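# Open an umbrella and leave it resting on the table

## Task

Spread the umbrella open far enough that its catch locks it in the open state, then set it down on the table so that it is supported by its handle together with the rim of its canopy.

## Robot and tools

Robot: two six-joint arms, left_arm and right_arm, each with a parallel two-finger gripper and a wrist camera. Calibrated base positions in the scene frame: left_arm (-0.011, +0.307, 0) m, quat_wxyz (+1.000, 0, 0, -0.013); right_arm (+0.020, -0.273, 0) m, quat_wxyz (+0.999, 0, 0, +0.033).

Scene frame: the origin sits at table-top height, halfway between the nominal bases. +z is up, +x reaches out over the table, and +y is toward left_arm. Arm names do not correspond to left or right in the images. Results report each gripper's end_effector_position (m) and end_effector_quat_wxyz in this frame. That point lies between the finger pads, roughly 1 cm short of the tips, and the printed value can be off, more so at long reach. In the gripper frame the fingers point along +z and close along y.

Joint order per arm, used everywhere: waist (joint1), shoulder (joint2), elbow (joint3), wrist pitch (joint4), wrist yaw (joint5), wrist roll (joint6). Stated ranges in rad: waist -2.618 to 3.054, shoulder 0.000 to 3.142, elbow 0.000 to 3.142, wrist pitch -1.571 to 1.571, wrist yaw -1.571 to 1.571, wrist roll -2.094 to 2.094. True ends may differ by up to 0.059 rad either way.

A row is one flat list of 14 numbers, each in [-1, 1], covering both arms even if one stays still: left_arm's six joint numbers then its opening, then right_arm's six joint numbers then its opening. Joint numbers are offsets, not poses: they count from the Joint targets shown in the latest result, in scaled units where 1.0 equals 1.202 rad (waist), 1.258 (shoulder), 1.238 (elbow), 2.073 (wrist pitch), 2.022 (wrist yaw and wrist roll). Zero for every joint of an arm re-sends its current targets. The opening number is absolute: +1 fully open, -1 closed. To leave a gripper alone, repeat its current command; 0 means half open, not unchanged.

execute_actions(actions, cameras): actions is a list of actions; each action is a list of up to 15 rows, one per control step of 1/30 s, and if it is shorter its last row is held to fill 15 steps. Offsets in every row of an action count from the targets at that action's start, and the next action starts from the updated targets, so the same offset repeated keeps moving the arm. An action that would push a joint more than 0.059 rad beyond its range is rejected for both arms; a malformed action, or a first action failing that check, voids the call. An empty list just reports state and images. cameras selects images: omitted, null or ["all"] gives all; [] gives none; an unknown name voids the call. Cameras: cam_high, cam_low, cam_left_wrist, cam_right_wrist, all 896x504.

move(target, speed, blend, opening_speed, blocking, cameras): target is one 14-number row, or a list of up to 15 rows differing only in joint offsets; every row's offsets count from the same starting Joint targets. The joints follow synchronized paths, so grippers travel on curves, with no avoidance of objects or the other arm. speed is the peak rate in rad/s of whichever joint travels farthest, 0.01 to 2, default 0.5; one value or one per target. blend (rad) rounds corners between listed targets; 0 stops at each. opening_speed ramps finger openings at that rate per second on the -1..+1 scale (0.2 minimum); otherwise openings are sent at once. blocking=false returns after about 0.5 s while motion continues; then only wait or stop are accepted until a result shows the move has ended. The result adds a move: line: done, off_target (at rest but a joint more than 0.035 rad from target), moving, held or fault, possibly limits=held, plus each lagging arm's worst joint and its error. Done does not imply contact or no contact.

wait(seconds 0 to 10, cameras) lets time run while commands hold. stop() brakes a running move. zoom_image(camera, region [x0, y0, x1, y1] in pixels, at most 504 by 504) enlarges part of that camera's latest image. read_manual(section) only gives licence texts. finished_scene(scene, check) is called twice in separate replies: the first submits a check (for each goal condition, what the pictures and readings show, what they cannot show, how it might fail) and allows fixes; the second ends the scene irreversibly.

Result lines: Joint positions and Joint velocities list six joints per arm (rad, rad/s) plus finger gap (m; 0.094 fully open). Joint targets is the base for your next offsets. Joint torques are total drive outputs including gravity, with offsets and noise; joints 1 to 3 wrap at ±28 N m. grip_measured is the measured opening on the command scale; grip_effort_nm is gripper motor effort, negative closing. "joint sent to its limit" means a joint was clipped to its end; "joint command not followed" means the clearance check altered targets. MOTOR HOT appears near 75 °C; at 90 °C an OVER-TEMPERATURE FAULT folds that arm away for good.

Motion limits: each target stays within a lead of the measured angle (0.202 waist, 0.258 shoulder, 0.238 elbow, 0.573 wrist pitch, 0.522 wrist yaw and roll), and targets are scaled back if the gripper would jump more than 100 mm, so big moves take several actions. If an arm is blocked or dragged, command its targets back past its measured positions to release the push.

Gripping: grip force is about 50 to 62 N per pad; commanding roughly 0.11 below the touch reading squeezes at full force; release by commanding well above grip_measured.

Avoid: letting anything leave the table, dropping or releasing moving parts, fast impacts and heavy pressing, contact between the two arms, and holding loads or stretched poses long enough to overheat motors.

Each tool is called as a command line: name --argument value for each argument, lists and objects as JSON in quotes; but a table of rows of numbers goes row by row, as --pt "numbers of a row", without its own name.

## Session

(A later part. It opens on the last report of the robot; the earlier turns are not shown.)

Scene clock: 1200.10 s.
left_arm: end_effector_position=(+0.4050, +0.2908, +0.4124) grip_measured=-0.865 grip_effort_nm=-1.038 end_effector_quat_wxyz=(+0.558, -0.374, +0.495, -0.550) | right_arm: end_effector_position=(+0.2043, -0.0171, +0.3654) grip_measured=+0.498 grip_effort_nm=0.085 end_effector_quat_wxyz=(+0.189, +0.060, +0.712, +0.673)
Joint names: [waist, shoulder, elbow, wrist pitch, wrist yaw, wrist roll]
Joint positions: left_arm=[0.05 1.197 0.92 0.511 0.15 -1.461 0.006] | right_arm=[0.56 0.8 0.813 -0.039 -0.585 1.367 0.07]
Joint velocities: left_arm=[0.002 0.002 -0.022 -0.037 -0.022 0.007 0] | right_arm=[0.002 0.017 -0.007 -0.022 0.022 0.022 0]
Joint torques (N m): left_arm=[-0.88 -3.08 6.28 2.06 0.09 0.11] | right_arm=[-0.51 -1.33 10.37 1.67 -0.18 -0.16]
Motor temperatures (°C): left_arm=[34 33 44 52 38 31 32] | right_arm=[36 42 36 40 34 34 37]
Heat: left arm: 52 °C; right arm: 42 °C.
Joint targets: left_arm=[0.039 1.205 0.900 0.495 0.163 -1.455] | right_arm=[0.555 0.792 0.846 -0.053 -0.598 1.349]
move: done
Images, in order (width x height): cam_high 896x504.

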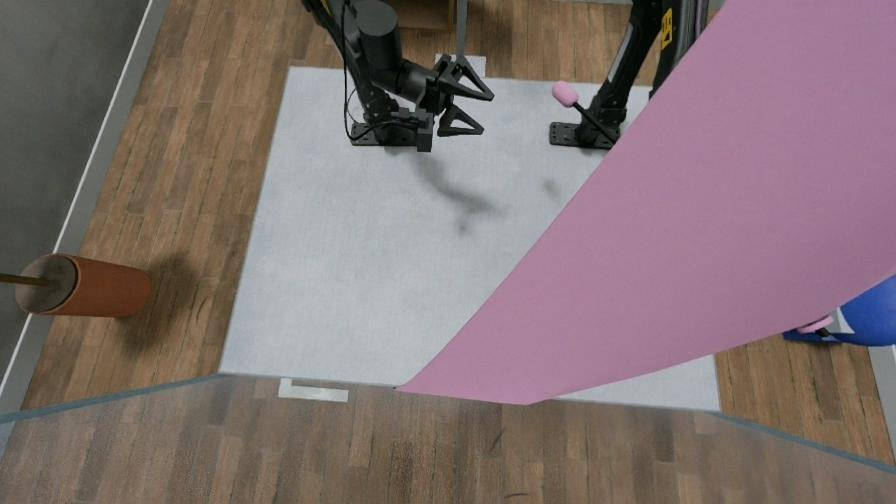

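move --pt "0 0 0 0 0 0 -0.97 -0.0524 0.8116 0.5687 0.1693 -0.4263 0 0.5" --pt "0 0 0 0 0 0 -0.97 0.1522 0.8879 0.6664 0.137 -0.2943 0 0.5" --speed '[0.6,0.25]' --cameras '["cam_right_wrist"]'

Scene clock: 1215.43 s.
left_arm: end_effector_position=(+0.4050, +0.2908, +0.4124) grip_measured=-0.865 grip_effort_nm=-1.033 end_effector_quat_wxyz=(+0.558, -0.374, +0.495, -0.550) | right_arm: end_effector_position=(+0.2379, +0.1958, +0.3634) grip_measured=+0.498 grip_effort_nm=0.081 end_effector_quat_wxyz=(-0.087, -0.221, +0.673, +0.700)
Joint names: [waist, shoulder, elbow, wrist pitch, wrist yaw, wrist roll]
Joint positions: left_arm=[0.05 1.197 0.92 0.511 0.15 -1.461 0.006] | right_arm=[0.74 1.89 1.634 0.244 -1.206 1.366 0.07]
Joint velocities: left_arm=[-0.012 -0.002 -0.012 0.022 0.037 -0.037 0] | right_arm=[0.012 -0.002 -0.002 0.037 0.081 0.022 -0.001]
Joint torques (N m): left_arm=[-0.88 -3.06 6.27 2.06 0.09 0.11] | right_arm=[-0.2 -7.43 10.8 1.37 0.1 -0.13]
Motor temperatures (°C): left_arm=[34 34 44 53 37 31 32] | right_arm=[36 40 36 41 34 34 37]
Heat: left arm: 53 °C; right arm: 41 °C.
Joint targets: left_arm=[0.039 1.205 0.900 0.495 0.163 -1.455] | right_arm=[0.738 1.909 1.671 0.230 -1.193 1.349]
move: off_target (right_arm); right_arm: the elbow is farthest, 0.037 rad from its target
Images, in order (width x height): cam_right_wrist 896x504.

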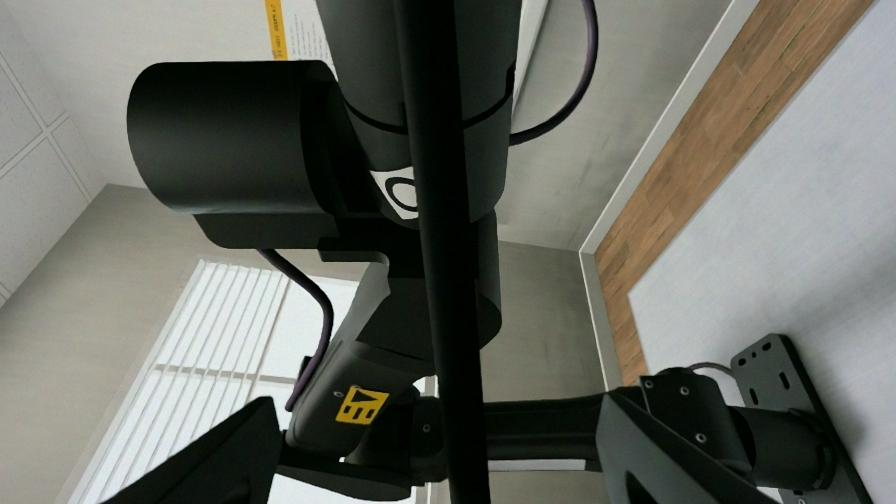

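move --target '[0,0,0,0,0,0,-0.97,0,0,0,0,0,0,-0.97]' --opening_speed 0.8 --cameras '["cam_low"]'

Scene clock: 1220.23 s.
left_arm: end_effector_position=(+0.4052, +0.2919, +0.4124) grip_measured=-0.865 grip_effort_nm=-1.043 end_effector_quat_wxyz=(+0.560, -0.376, +0.493, -0.549) | right_arm: end_effector_position=(+0.2388, +0.1966, +0.3601) grip_measured=-0.836 grip_effort_nm=-1.048 end_effector_quat_wxyz=(-0.082, -0.225, +0.674, +0.699)
Joint names: [waist, shoulder, elbow, wrist pitch, wrist yaw, wrist roll]
Joint positions: left_arm=[0.05 1.197 0.92 0.511 0.144 -1.461 0.006] | right_arm=[0.74 1.894 1.634 0.233 -1.204 1.34 0.008]
Joint velocities: left_arm=[-0.002 0.002 -0.012 0.022 -0.022 -0.037 0] | right_arm=[-0.012 -0.027 0.012 -0.022 0.022 0.007 0]
Joint torques (N m): left_arm=[-0.87 -3.06 6.27 2.06 0.15 0.11] | right_arm=[-0.17 -7.79 10.76 1.47 0.09 0.13]
Motor temperatures (°C): left_arm=[34 34 44 53 37 31 32] | right_arm=[36 40 37 41 34 34 37]
Heat: left arm: 53 °C; right arm: 41 °C.
Joint targets: left_arm=[0.039 1.205 0.900 0.495 0.163 -1.455] | right_arm=[0.738 1.909 1.671 0.231 -1.194 1.350]
move: off_target (right_arm); right_arm: the elbow is farthest, 0.037 rad from its target
Images, in order (width x height): cam_low 896x504.

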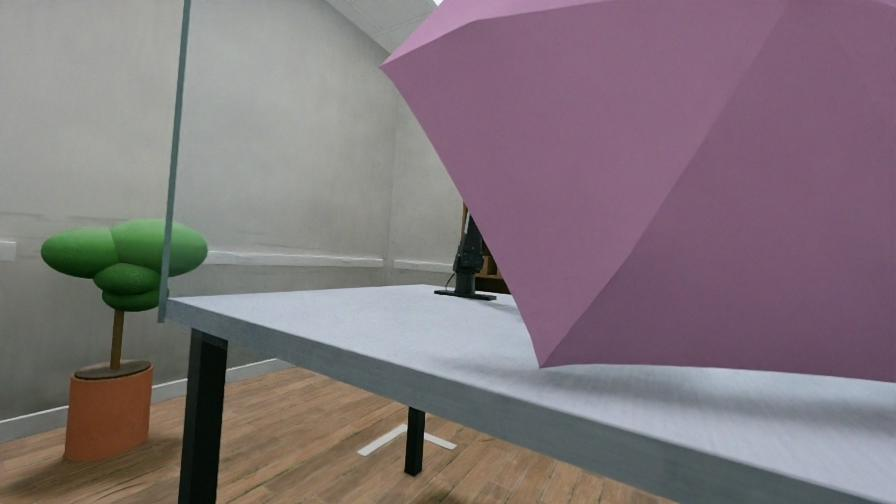

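move --target '[0,0.003,-0.075,0.02,0,0,-0.97,0,0.003,-0.073,0.028,0,0,-0.97]' --speed 0.12 --cameras '["cam_low"]'

Scene clock: 1225.27 s.
left_arm: end_effector_position=(+0.4008, +0.2912, +0.4070) grip_measured=-0.865 grip_effort_nm=-1.038 end_effector_quat_wxyz=(+0.568, -0.365, +0.479, -0.562) | right_arm: end_effector_position=(+0.2372, +0.1960, +0.3511) grip_measured=-0.837 grip_effort_nm=-1.062 end_effector_quat_wxyz=(-0.079, -0.236, +0.669, +0.700)
Joint names: [waist, shoulder, elbow, wrist pitch, wrist yaw, wrist roll]
Joint positions: left_arm=[0.05 1.197 0.852 0.628 0.148 -1.474 0.006] | right_arm=[0.74 1.897 1.598 0.281 -1.217 1.327 0.008]
Joint velocities: left_arm=[0.012 -0.007 0.002 -0.022 0.007 -0.037 0] | right_arm=[-0.027 -0.007 0.007 0.022 0.022 0.051 -0.001]
Joint torques (N m): left_arm=[-0.9 -2.73 4.3 1.24 0.11 0.27] | right_arm=[-0.24 -7.72 5.98 1.56 0.24 0.23]
Motor temperatures (°C): left_arm=[34 34 44 53 37 31 33] | right_arm=[36 40 37 41 34 34 37]
Heat: left arm: 53 °C; right arm: 41 °C.
Joint targets: left_arm=[0.039 1.208 0.807 0.537 0.163 -1.455] | right_arm=[0.738 1.913 1.581 0.289 -1.193 1.349]
move: off_target (left_arm); left_arm: the wrist pitch is farthest, 0.091 rad from its target
Images, in order (width x height): cam_low 896x504.

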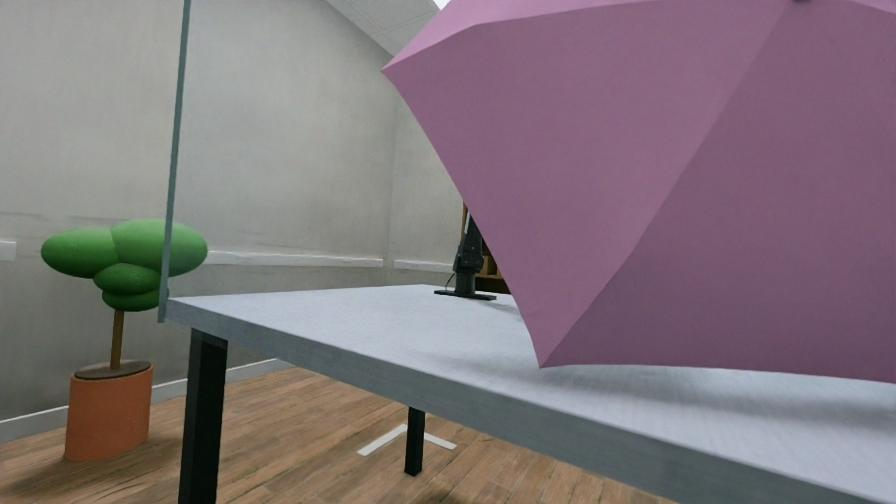

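move --target '[0,0,0.024,0.035,0,0,-0.97,0,0,0,0,0,0,-0.97]' --speed 0.12 --cameras '[]'

move --target '[0,0,0,0,0,0,-0.5,0,0,0,0,0,0,-0.97]' --opening_speed 0.3 --cameras '["cam_left_wrist"]'

Scene clock: 1229.23 s.
left_arm: end_effector_position=(+0.4005, +0.2912, +0.4081) grip_measured=-0.865 grip_effort_nm=-1.038 end_effector_quat_wxyz=(+0.568, -0.364, +0.476, -0.564) | right_arm: end_effector_position=(+0.2371, +0.1959, +0.3515) grip_measured=-0.837 grip_effort_nm=-1.062 end_effector_quat_wxyz=(-0.079, -0.237, +0.668, +0.701)
Joint names: [waist, shoulder, elbow, wrist pitch, wrist yaw, wrist roll]
Joint positions: left_arm=[0.05 1.197 0.852 0.633 0.148 -1.479 0.006] | right_arm=[0.74 1.897 1.598 0.284 -1.217 1.327 0.008]
Joint velocities: left_arm=[-0.002 0.002 0.012 -0.037 0.037 -0.022 0.001] | right_arm=[-0.002 0.012 0.012 -0.037 0.007 -0.007 0]
Joint torques (N m): left_arm=[-0.87 -2.74 6.6 1.94 0.11 0.32] | right_arm=[-0.2 -7.71 5.93 1.51 0.24 0.24]
Motor temperatures (°C): left_arm=[34 33 44 52 37 31 33] | right_arm=[36 40 37 41 34 34 37]
Heat: left arm: 52 °C; right arm: 41 °C.
Joint targets: left_arm=[0.039 1.208 0.836 0.609 0.163 -1.455] | right_arm=[0.738 1.913 1.581 0.288 -1.193 1.349]
move: done
No camera images: "cameras" was empty.

Scene clock: 1231.00 s.
left_arm: end_effector_position=(+0.4015, +0.2911, +0.4044) grip_measured=-0.502 grip_effort_nm=0.081 end_effector_quat_wxyz=(+0.567, -0.366, +0.483, -0.558) | right_arm: end_effector_position=(+0.2368, +0.1958, +0.3531) grip_measured=-0.840 grip_effort_nm=-1.062 end_effector_quat_wxyz=(-0.077, -0.239, +0.666, +0.702)
Joint names: [waist, shoulder, elbow, wrist pitch, wrist yaw, wrist roll]
Joint positions: left_arm=[0.05 1.197 0.852 0.617 0.148 -1.467 0.023] | right_arm=[0.74 1.897 1.598 0.295 -1.219 1.331 0.008]
Joint velocities: left_arm=[0.002 0.002 -0.012 -0.066 0.022 0.066 0] | right_arm=[-0.012 -0.012 0.017 -0.11 -0.051 0.066 0]
Joint torques (N m): left_arm=[-0.88 -2.76 6.6 2.11 0.11 0.18] | right_arm=[-0.21 -7.69 5.97 1.41 0.27 0.2]
Motor temperatures (°C): left_arm=[34 33 44 52 37 31 32] | right_arm=[36 40 36 41 34 34 37]
Heat: left arm: 52 °C; right arm: 41 °C.
Joint targets: left_arm=[0.039 1.208 0.836 0.609 0.163 -1.455] | right_arm=[0.738 1.913 1.581 0.288 -1.194 1.350]
move: done
Images, in order (width x height): cam_left_wrist 896x504.

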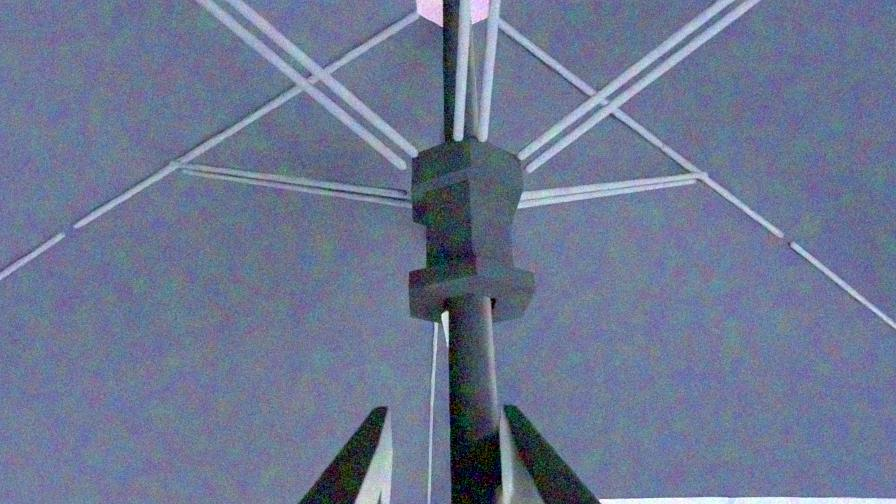

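move --pt "0 0 0 0 0 0 0.9 0 0 0 0 0 0 -0.97" --pt "0.1073 -0.3164 -0.1179 -0.1008 0.0678 -0.0173 0.9 0 0 0 0 0 0 -0.97" --pt "0.6331 -0.4913 -0.433 -0.5832 -0.0856 -0.0124 0.9 0 0 0 0 0 0 -0.97" --speed '[0.25,0.25,0.6]' --opening_speed 1.5 --cameras '["cam_low"]'

Scene clock: 1239.87 s.
left_arm: end_effector_position=(+0.1431, +0.4565, +0.0672) grip_measured=+0.899 grip_effort_nm=0.066 end_effector_quat_wxyz=(-0.322, +0.848, -0.402, +0.122) | right_arm: end_effector_position=(+0.2373, +0.1960, +0.3532) grip_measured=-0.840 grip_effort_nm=-1.067 end_effector_quat_wxyz=(-0.076, -0.239, +0.666, +0.703)
Joint names: [waist, shoulder, elbow, wrist pitch, wrist yaw, wrist roll]
Joint positions: left_arm=[0.794 0.602 0.317 -0.582 0.002 -1.489 0.089] | right_arm=[0.74 1.897 1.598 0.296 -1.216 1.331 0.008]
Joint velocities: left_arm=[-0.007 -0.007 0.002 -0.081 -0.007 0.022 -0.002] | right_arm=[0.027 -0.007 0.002 0.022 -0.022 0.022 0]
Joint torques (N m): left_arm=[0.53 -0.36 6.24 1.64 -0.15 0.14] | right_arm=[-0.21 -7.72 6.01 1.4 0.23 0.2]
Motor temperatures (°C): left_arm=[34 33 44 52 37 31 32] | right_arm=[36 40 36 41 34 34 37]
Heat: left arm: 52 °C; right arm: 41 °C.
Joint targets: left_arm=[0.800 0.590 0.300 -0.600 -0.010 -1.480] | right_arm=[0.738 1.913 1.581 0.288 -1.193 1.349]
move: done
Images, in order (width x height): cam_low 896x504.

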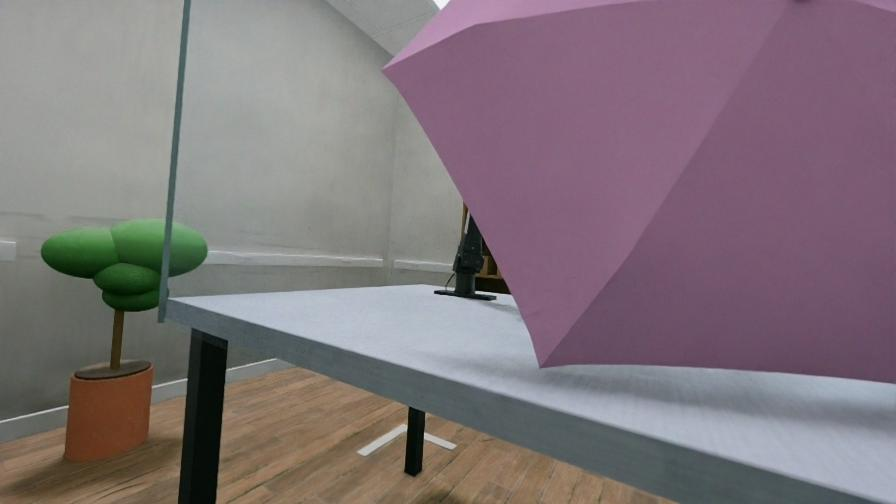

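move --pt "0 -0.03 0 0 0 0 0.9 0 -0.03 0 0 0 0 -0.97" --pt "0 0 0 0 0 0 0.9 0.0416 -0.1471 -0.2843 0.1105 0.0203 -0.0702 -0.97" --pt "0 0 0 0 0 0 0.9 0.0812 -0.1963 -0.5153 0.2126 0.0482 -0.1354 -0.97" --pt "0 0 0 0 0 0 0.9 0.1198 -0.124 -0.6995 0.3411 0.0712 -0.2043 -0.97" --speed 0.2 --blend '[0,0.03,0.03,0]' --cameras '["cam_low"]'

Scene clock: 1253.97 s.
left_arm: end_effector_position=(+0.1431, +0.4566, +0.0691) grip_measured=+0.899 grip_effort_nm=0.066 end_effector_quat_wxyz=(-0.326, +0.847, -0.401, +0.124) | right_arm: end_effector_position=(+0.1283, +0.1446, +0.2041) grip_measured=-0.840 grip_effort_nm=-1.067 end_effector_quat_wxyz=(+0.073, -0.369, +0.603, +0.704)
Joint names: [waist, shoulder, elbow, wrist pitch, wrist yaw, wrist roll]
Joint positions: left_arm=[0.794 0.59 0.317 -0.585 0.002 -1.489 0.089] | right_arm=[0.877 1.74 0.733 1.008 -1.072 0.919 0.007]
Joint velocities: left_arm=[-0.007 -0.007 0.012 0.037 0.022 0.037 0] | right_arm=[0.007 -0.002 -0.007 -0.022 0.066 0.066 -0.001]
Joint torques (N m): left_arm=[0.55 0.61 6.23 1.68 -0.13 0.14] | right_arm=[0.42 -5.15 4.53 1.42 0.24 0.19]
Motor temperatures (°C): left_arm=[34 33 45 50 36 31 32] | right_arm=[36 40 36 41 34 34 37]
Heat: left arm: 50 °C; right arm: 41 °C.
Joint targets: left_arm=[0.800 0.590 0.300 -0.600 -0.010 -1.480] | right_arm=[0.882 1.757 0.715 0.995 -1.050 0.937]
move: done
Images, in order (width x height): cam_low 896x504.

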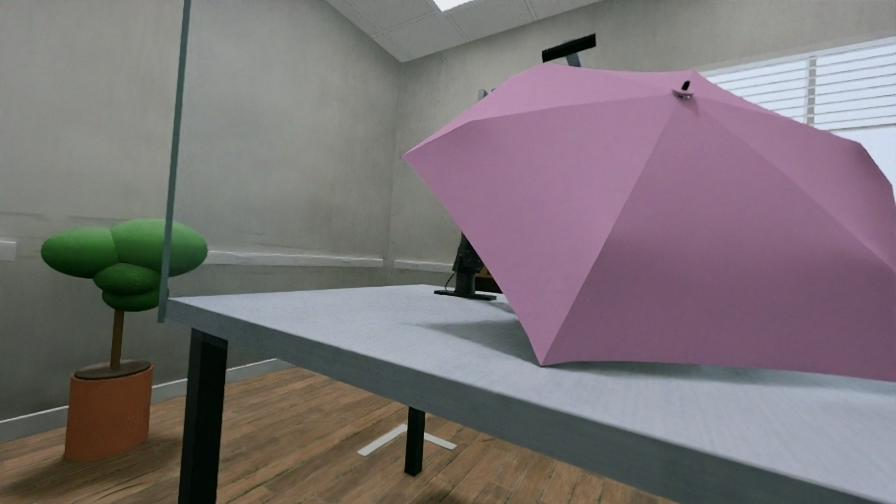

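move --pt "0 0 0 0 0 0 0.9 0.0266 0.0859 -0.0985 0.1121 0.0138 -0.0455 -0.97" --pt "0 0 0 0 0 0 0.9 0.0416 0.182 -0.1422 0.1954 0.0227 -0.0801 -0.97" --speed 0.15 --blend '[0.04,0]' --cameras '[]'

Scene clock: 1261.70 s.
left_arm: end_effector_position=(+0.1431, +0.4566, +0.0691) grip_measured=+0.899 grip_effort_nm=0.061 end_effector_quat_wxyz=(-0.326, +0.847, -0.401, +0.124) | right_arm: end_effector_position=(+0.1027, +0.1328, +0.1381) grip_measured=-0.843 grip_effort_nm=-1.062 end_effector_quat_wxyz=(+0.139, -0.416, +0.563, +0.700)
Joint names: [waist, shoulder, elbow, wrist pitch, wrist yaw, wrist roll]
Joint positions: left_arm=[0.794 0.59 0.317 -0.585 0.002 -1.489 0.089] | right_arm=[0.927 1.959 0.56 1.437 -1.017 0.772 0.007]
Joint velocities: left_arm=[0.002 -0.012 0.002 -0.037 0.007 -0.007 0] | right_arm=[-0.002 -0.007 0.012 0.037 0.007 -0.037 -0.001]
Joint torques (N m): left_arm=[0.55 0.58 6.27 1.68 -0.13 0.15] | right_arm=[0.53 -4.64 2.47 1.22 0.16 0.05]
Motor temperatures (°C): left_arm=[34 33 45 49 36 31 32] | right_arm=[36 40 35 41 34 34 38]
Heat: left arm: 49 °C; right arm: 41 °C.
Joint targets: left_arm=[0.800 0.590 0.300 -0.600 -0.010 -1.480] | right_arm=[0.932 1.986 0.539 1.401 -1.004 0.774]
move: off_target (right_arm); right_arm: the wrist pitch is farthest, 0.037 rad from its target
No camera images: "cameras" was empty.

move --target '[0,0,0,0,0,0,0.9,0.0067,0.0556,-0.0097,0.041,0.002,-0.0138,-0.97]' --speed 0.08 --cameras '["cam_high"]'

zoom_image --camera "cam_high" --region '[440, 60, 680, 240]'

Scene clock: 1264.77 s.
left_arm: end_effector_position=(+0.1431, +0.4566, +0.0691) grip_measured=+0.899 grip_effort_nm=0.051 end_effector_quat_wxyz=(-0.326, +0.847, -0.401, +0.124) | right_arm: end_effector_position=(+0.1006, +0.1327, +0.1367) grip_measured=-0.845 grip_effort_nm=-1.057 end_effector_quat_wxyz=(+0.162, -0.422, +0.542, +0.708)
Joint names: [waist, shoulder, elbow, wrist pitch, wrist yaw, wrist roll]
Joint positions: left_arm=[0.794 0.59 0.317 -0.585 0.002 -1.489 0.089] | right_arm=[0.934 2.017 0.554 1.567 -1.005 0.772 0.007]
Joint velocities: left_arm=[-0.012 0.002 0.002 -0.051 -0.022 -0.051 0] | right_arm=[0.012 0.002 0.002 0.037 -0.007 -0.051 0.001]
Joint torques (N m): left_arm=[0.53 0.61 6.27 1.68 -0.12 0.15] | right_arm=[0.59 -3.85 1.68 0.83 0.11 -0.23]
Motor temperatures (°C): left_arm=[34 33 45 49 36 31 31] | right_arm=[36 40 35 41 34 34 38]
Heat: left arm: 49 °C; right arm: 41 °C.
Joint targets: left_arm=[0.800 0.590 0.300 -0.600 -0.010 -1.480] | right_arm=[0.940 2.056 0.527 1.486 -0.999 0.747]
move: off_target (right_arm); right_arm: the wrist pitch is farthest, 0.081 rad from its target
Images, in order (width x height): cam_high 896x504.

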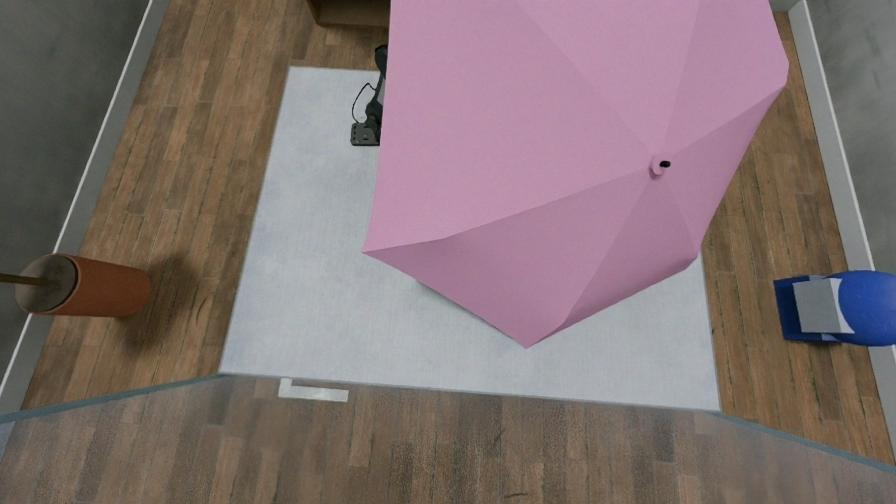

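Scaled by 2.100 from the camera's 896x504 image, which has a finer 1280x720 frame.

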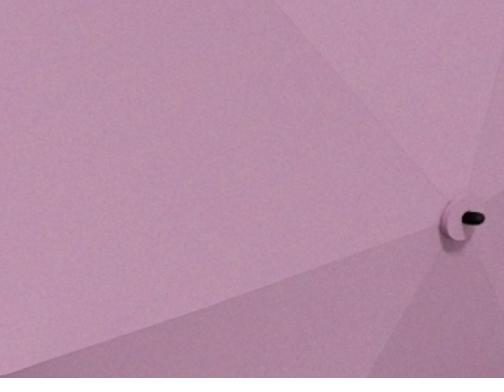

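move --target '[0,0,0,0,0,0,0.9,0,-0.012,0,0,0,0,-0.6]' --speed 0.1 --opening_speed 0.3 --cameras '[]'

Scene clock: 1270.53 s.
left_arm: end_effector_position=(+0.1431, +0.4566, +0.0691) grip_measured=+0.899 grip_effort_nm=0.061 end_effector_quat_wxyz=(-0.326, +0.847, -0.401, +0.124) | right_arm: end_effector_position=(+0.0986, +0.1315, +0.1270) grip_measured=-0.602 grip_effort_nm=0.066 end_effector_quat_wxyz=(+0.147, -0.419, +0.558, +0.701)
Joint names: [waist, shoulder, elbow, wrist pitch, wrist yaw, wrist roll]
Joint positions: left_arm=[0.794 0.59 0.317 -0.585 0.002 -1.489 0.089] | right_arm=[0.937 2.017 0.543 1.523 -1.004 0.762 0.019]
Joint velocities: left_arm=[-0.007 -0.007 -0.017 0.037 -0.022 0.037 -0.001] | right_arm=[-0.007 0.012 -0.017 -0.022 -0.037 -0.007 0]
Joint torques (N m): left_arm=[0.54 0.59 6.24 1.68 -0.12 0.15] | right_arm=[0.24 -4.93 2.51 1.23 0.07 -0.13]
Motor temperatures (°C): left_arm=[34 33 45 49 36 31 31] | right_arm=[36 39 35 40 34 34 37]
Heat: left arm: 49 °C; right arm: 40 °C.
Joint targets: left_arm=[0.800 0.590 0.300 -0.600 -0.010 -1.480] | right_arm=[0.940 2.040 0.527 1.486 -1.000 0.746]
move: off_target (right_arm); right_arm: the wrist pitch is farthest, 0.037 rad from its target
No camera images: "cameras" was empty.

move --target '[0,0,0,0,0,0,0.9,0,0,0,0,0,0,0.8]' --speed 0.1 --opening_speed 0.6 --cameras '["cam_low"]'

Scene clock: 1274.63 s.
left_arm: end_effector_position=(+0.1431, +0.4566, +0.0691) grip_measured=+0.899 grip_effort_nm=0.066 end_effector_quat_wxyz=(-0.326, +0.847, -0.401, +0.124) | right_arm: end_effector_position=(+0.0987, +0.1316, +0.1209) grip_measured=+0.798 grip_effort_nm=0.085 end_effector_quat_wxyz=(+0.138, -0.415, +0.568, +0.697)
Joint names: [waist, shoulder, elbow, wrist pitch, wrist yaw, wrist roll]
Joint positions: left_arm=[0.794 0.59 0.317 -0.585 0.002 -1.489 0.089] | right_arm=[0.937 2.023 0.543 1.5 -1.004 0.761 0.084]
Joint velocities: left_arm=[0.002 -0.007 0.012 -0.037 0.007 -0.037 0.001] | right_arm=[-0.017 -0.012 -0.002 -0.007 -0.095 -0.066 0]
Joint torques (N m): left_arm=[0.54 0.57 6.26 1.68 -0.13 0.15] | right_arm=[0.28 -5.42 2.48 1.46 0.05 -0.12]
Motor temperatures (°C): left_arm=[34 33 45 49 36 31 31] | right_arm=[36 39 35 40 34 34 37]
Heat: left arm: 49 °C; right arm: 40 °C.
Joint targets: left_arm=[0.800 0.590 0.300 -0.600 -0.010 -1.480] | right_arm=[0.940 2.040 0.527 1.486 -1.000 0.746]
move: done
Images, in order (width x height): cam_low 896x504.

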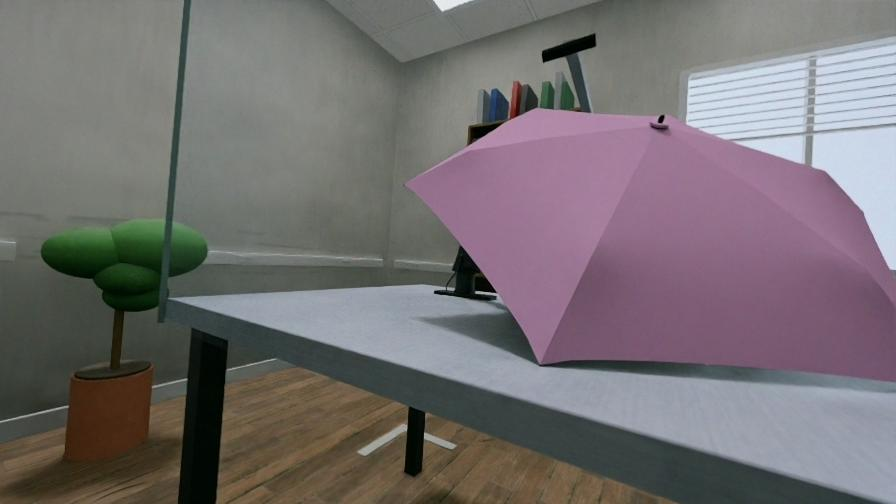

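move --target '[0,0,0,0,0,0,0.9,-0.3644,-0.1757,-0.1381,-0.0174,-0.225,-0.0074,0.8]' --speed 0.25 --cameras '["cam_high"]'

Scene clock: 1279.80 s.
left_arm: end_effector_position=(+0.1431, +0.4566, +0.0691) grip_measured=+0.899 grip_effort_nm=0.071 end_effector_quat_wxyz=(-0.326, +0.847, -0.401, +0.124) | right_arm: end_effector_position=(+0.1494, +0.0213, +0.1345) grip_measured=+0.798 grip_effort_nm=0.081 end_effector_quat_wxyz=(+0.132, -0.417, +0.572, +0.694)
Joint names: [waist, shoulder, elbow, wrist pitch, wrist yaw, wrist roll]
Joint positions: left_arm=[0.794 0.59 0.317 -0.585 0.002 -1.489 0.089] | right_arm=[0.505 1.842 0.369 1.466 -1.441 0.747 0.084]
Joint velocities: left_arm=[-0.002 0.007 -0.002 -0.007 -0.022 -0.022 0] | right_arm=[-0.012 -0.007 0.007 -0.007 -0.037 -0.007 0.001]
Joint torques (N m): left_arm=[0.55 0.59 6.27 1.68 -0.12 0.15] | right_arm=[-0.32 -6.95 2.5 1.19 -0.15 -0.13]
Motor temperatures (°C): left_arm=[34 33 45 48 36 31 31] | right_arm=[36 39 35 40 34 34 37]
Heat: left arm: 48 °C; right arm: 40 °C.
Joint targets: left_arm=[0.800 0.590 0.300 -0.600 -0.010 -1.480] | right_arm=[0.502 1.819 0.356 1.449 -1.455 0.731]
move: done
Images, in order (width x height): cam_high 896x504.

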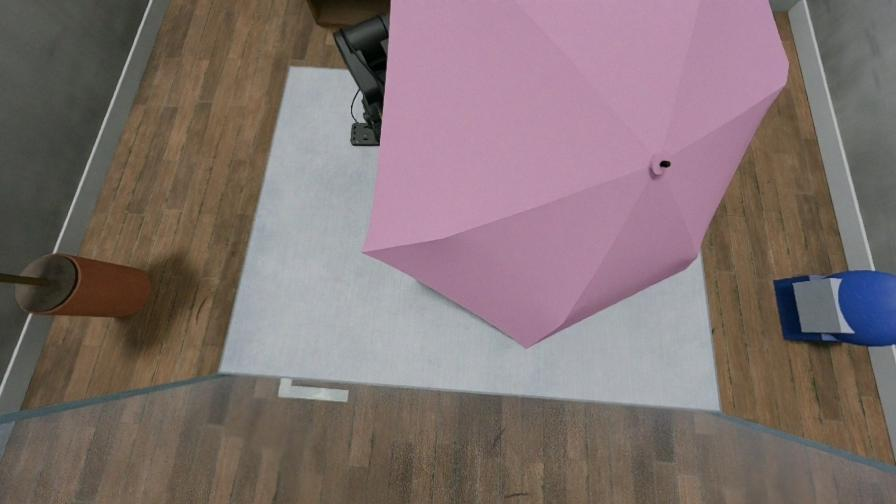

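finished_scene --scene 2 --check "Open and latched: cam_high and the latest cam_low show the canopy fully open; the latch wedge was seen behind the runner earlier. It could be missed if the runner slipped since, but the canopy looks unchanged. Resting on handle and canopy edge: the two lower canopy corners are on the table. After release the umbrella's cam_low outline did not move, and the arm met table contact when lowering the handle; the handle end itself is not visible in these pictures. Could be missed if the canopy or shaft leans on an arm: the left arm is parked under the canopy and could touch it."

This call ended nothing. Check each condition that your pictures could not show: look closer or test it, and mend what is not met. Then call finished_scene again.

wait --seconds 0 --cameras '["cam_right_wrist"]'

Scene clock: 1282.50 s.
left_arm: end_effector_position=(+0.1431, +0.4566, +0.0691) grip_measured=+0.899 grip_effort_nm=0.061 end_effector_quat_wxyz=(-0.326, +0.847, -0.401, +0.124) | right_arm: end_effector_position=(+0.1492, +0.0212, +0.1344) grip_measured=+0.798 grip_effort_nm=0.090 end_effector_quat_wxyz=(+0.131, -0.417, +0.572, +0.694)
Joint names: [waist, shoulder, elbow, wrist pitch, wrist yaw, wrist roll]
Joint positions: left_arm=[0.794 0.59 0.317 -0.585 0.002 -1.489 0.089] | right_arm=[0.505 1.842 0.369 1.465 -1.442 0.747 0.084]
Joint velocities: left_arm=[-0.017 0.007 -0.012 -0.081 -0.022 0.051 0] | right_arm=[-0.012 0.007 -0.012 -0.037 -0.007 0.022 0]
Joint torques (N m): left_arm=[0.54 0.59 6.26 1.68 -0.13 0.14] | right_arm=[-0.32 -6.94 2.51 1.18 -0.16 -0.12]
Motor temperatures (°C): left_arm=[34 33 45 48 36 31 31] | right_arm=[36 39 35 40 34 34 37]
Heat: left arm: 48 °C; right arm: 40 °C.
Joint targets: left_arm=[0.800 0.590 0.300 -0.600 -0.010 -1.480] | right_arm=[0.502 1.819 0.356 1.449 -1.455 0.732]
Tool commands: left_gripper/opening=+0.9 right_gripper/opening=+0.8
Images, in order (width x height): cam_right_wrist 896x504.

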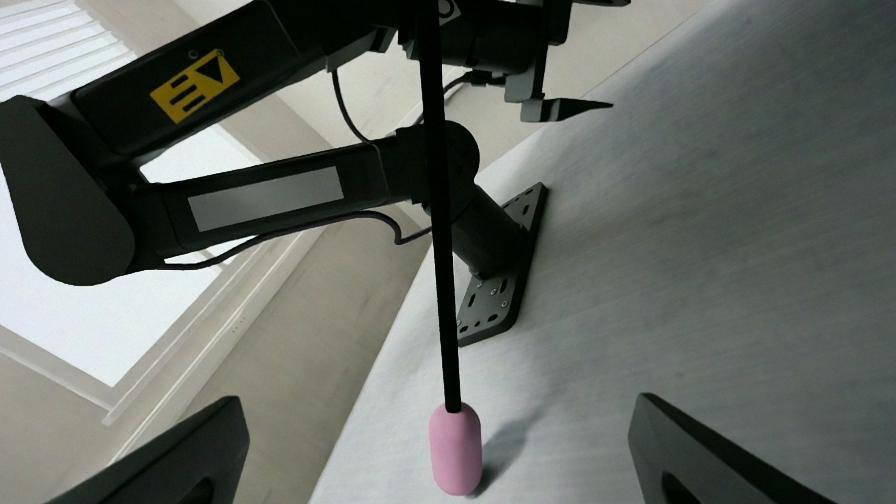

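finished_scene --scene 2 --check "The right wrist picture shows the handle's end meeting its own shadow on the table with no gripper holding the shaft, so it rests on its handle. cam_low and cam_high show two canopy corners on the table and the canopy fully open, with the whole umbrella over the table. Latch: the white wedge was seen behind the runner flange earlier; the canopy stayed open after both arms let go. Left arm torques did not change when the right hand let go, so the left arm carries no added load; a light touch of the canopy on the left arm cannot be excluded by the pictures."

The scene is finished: the task was done.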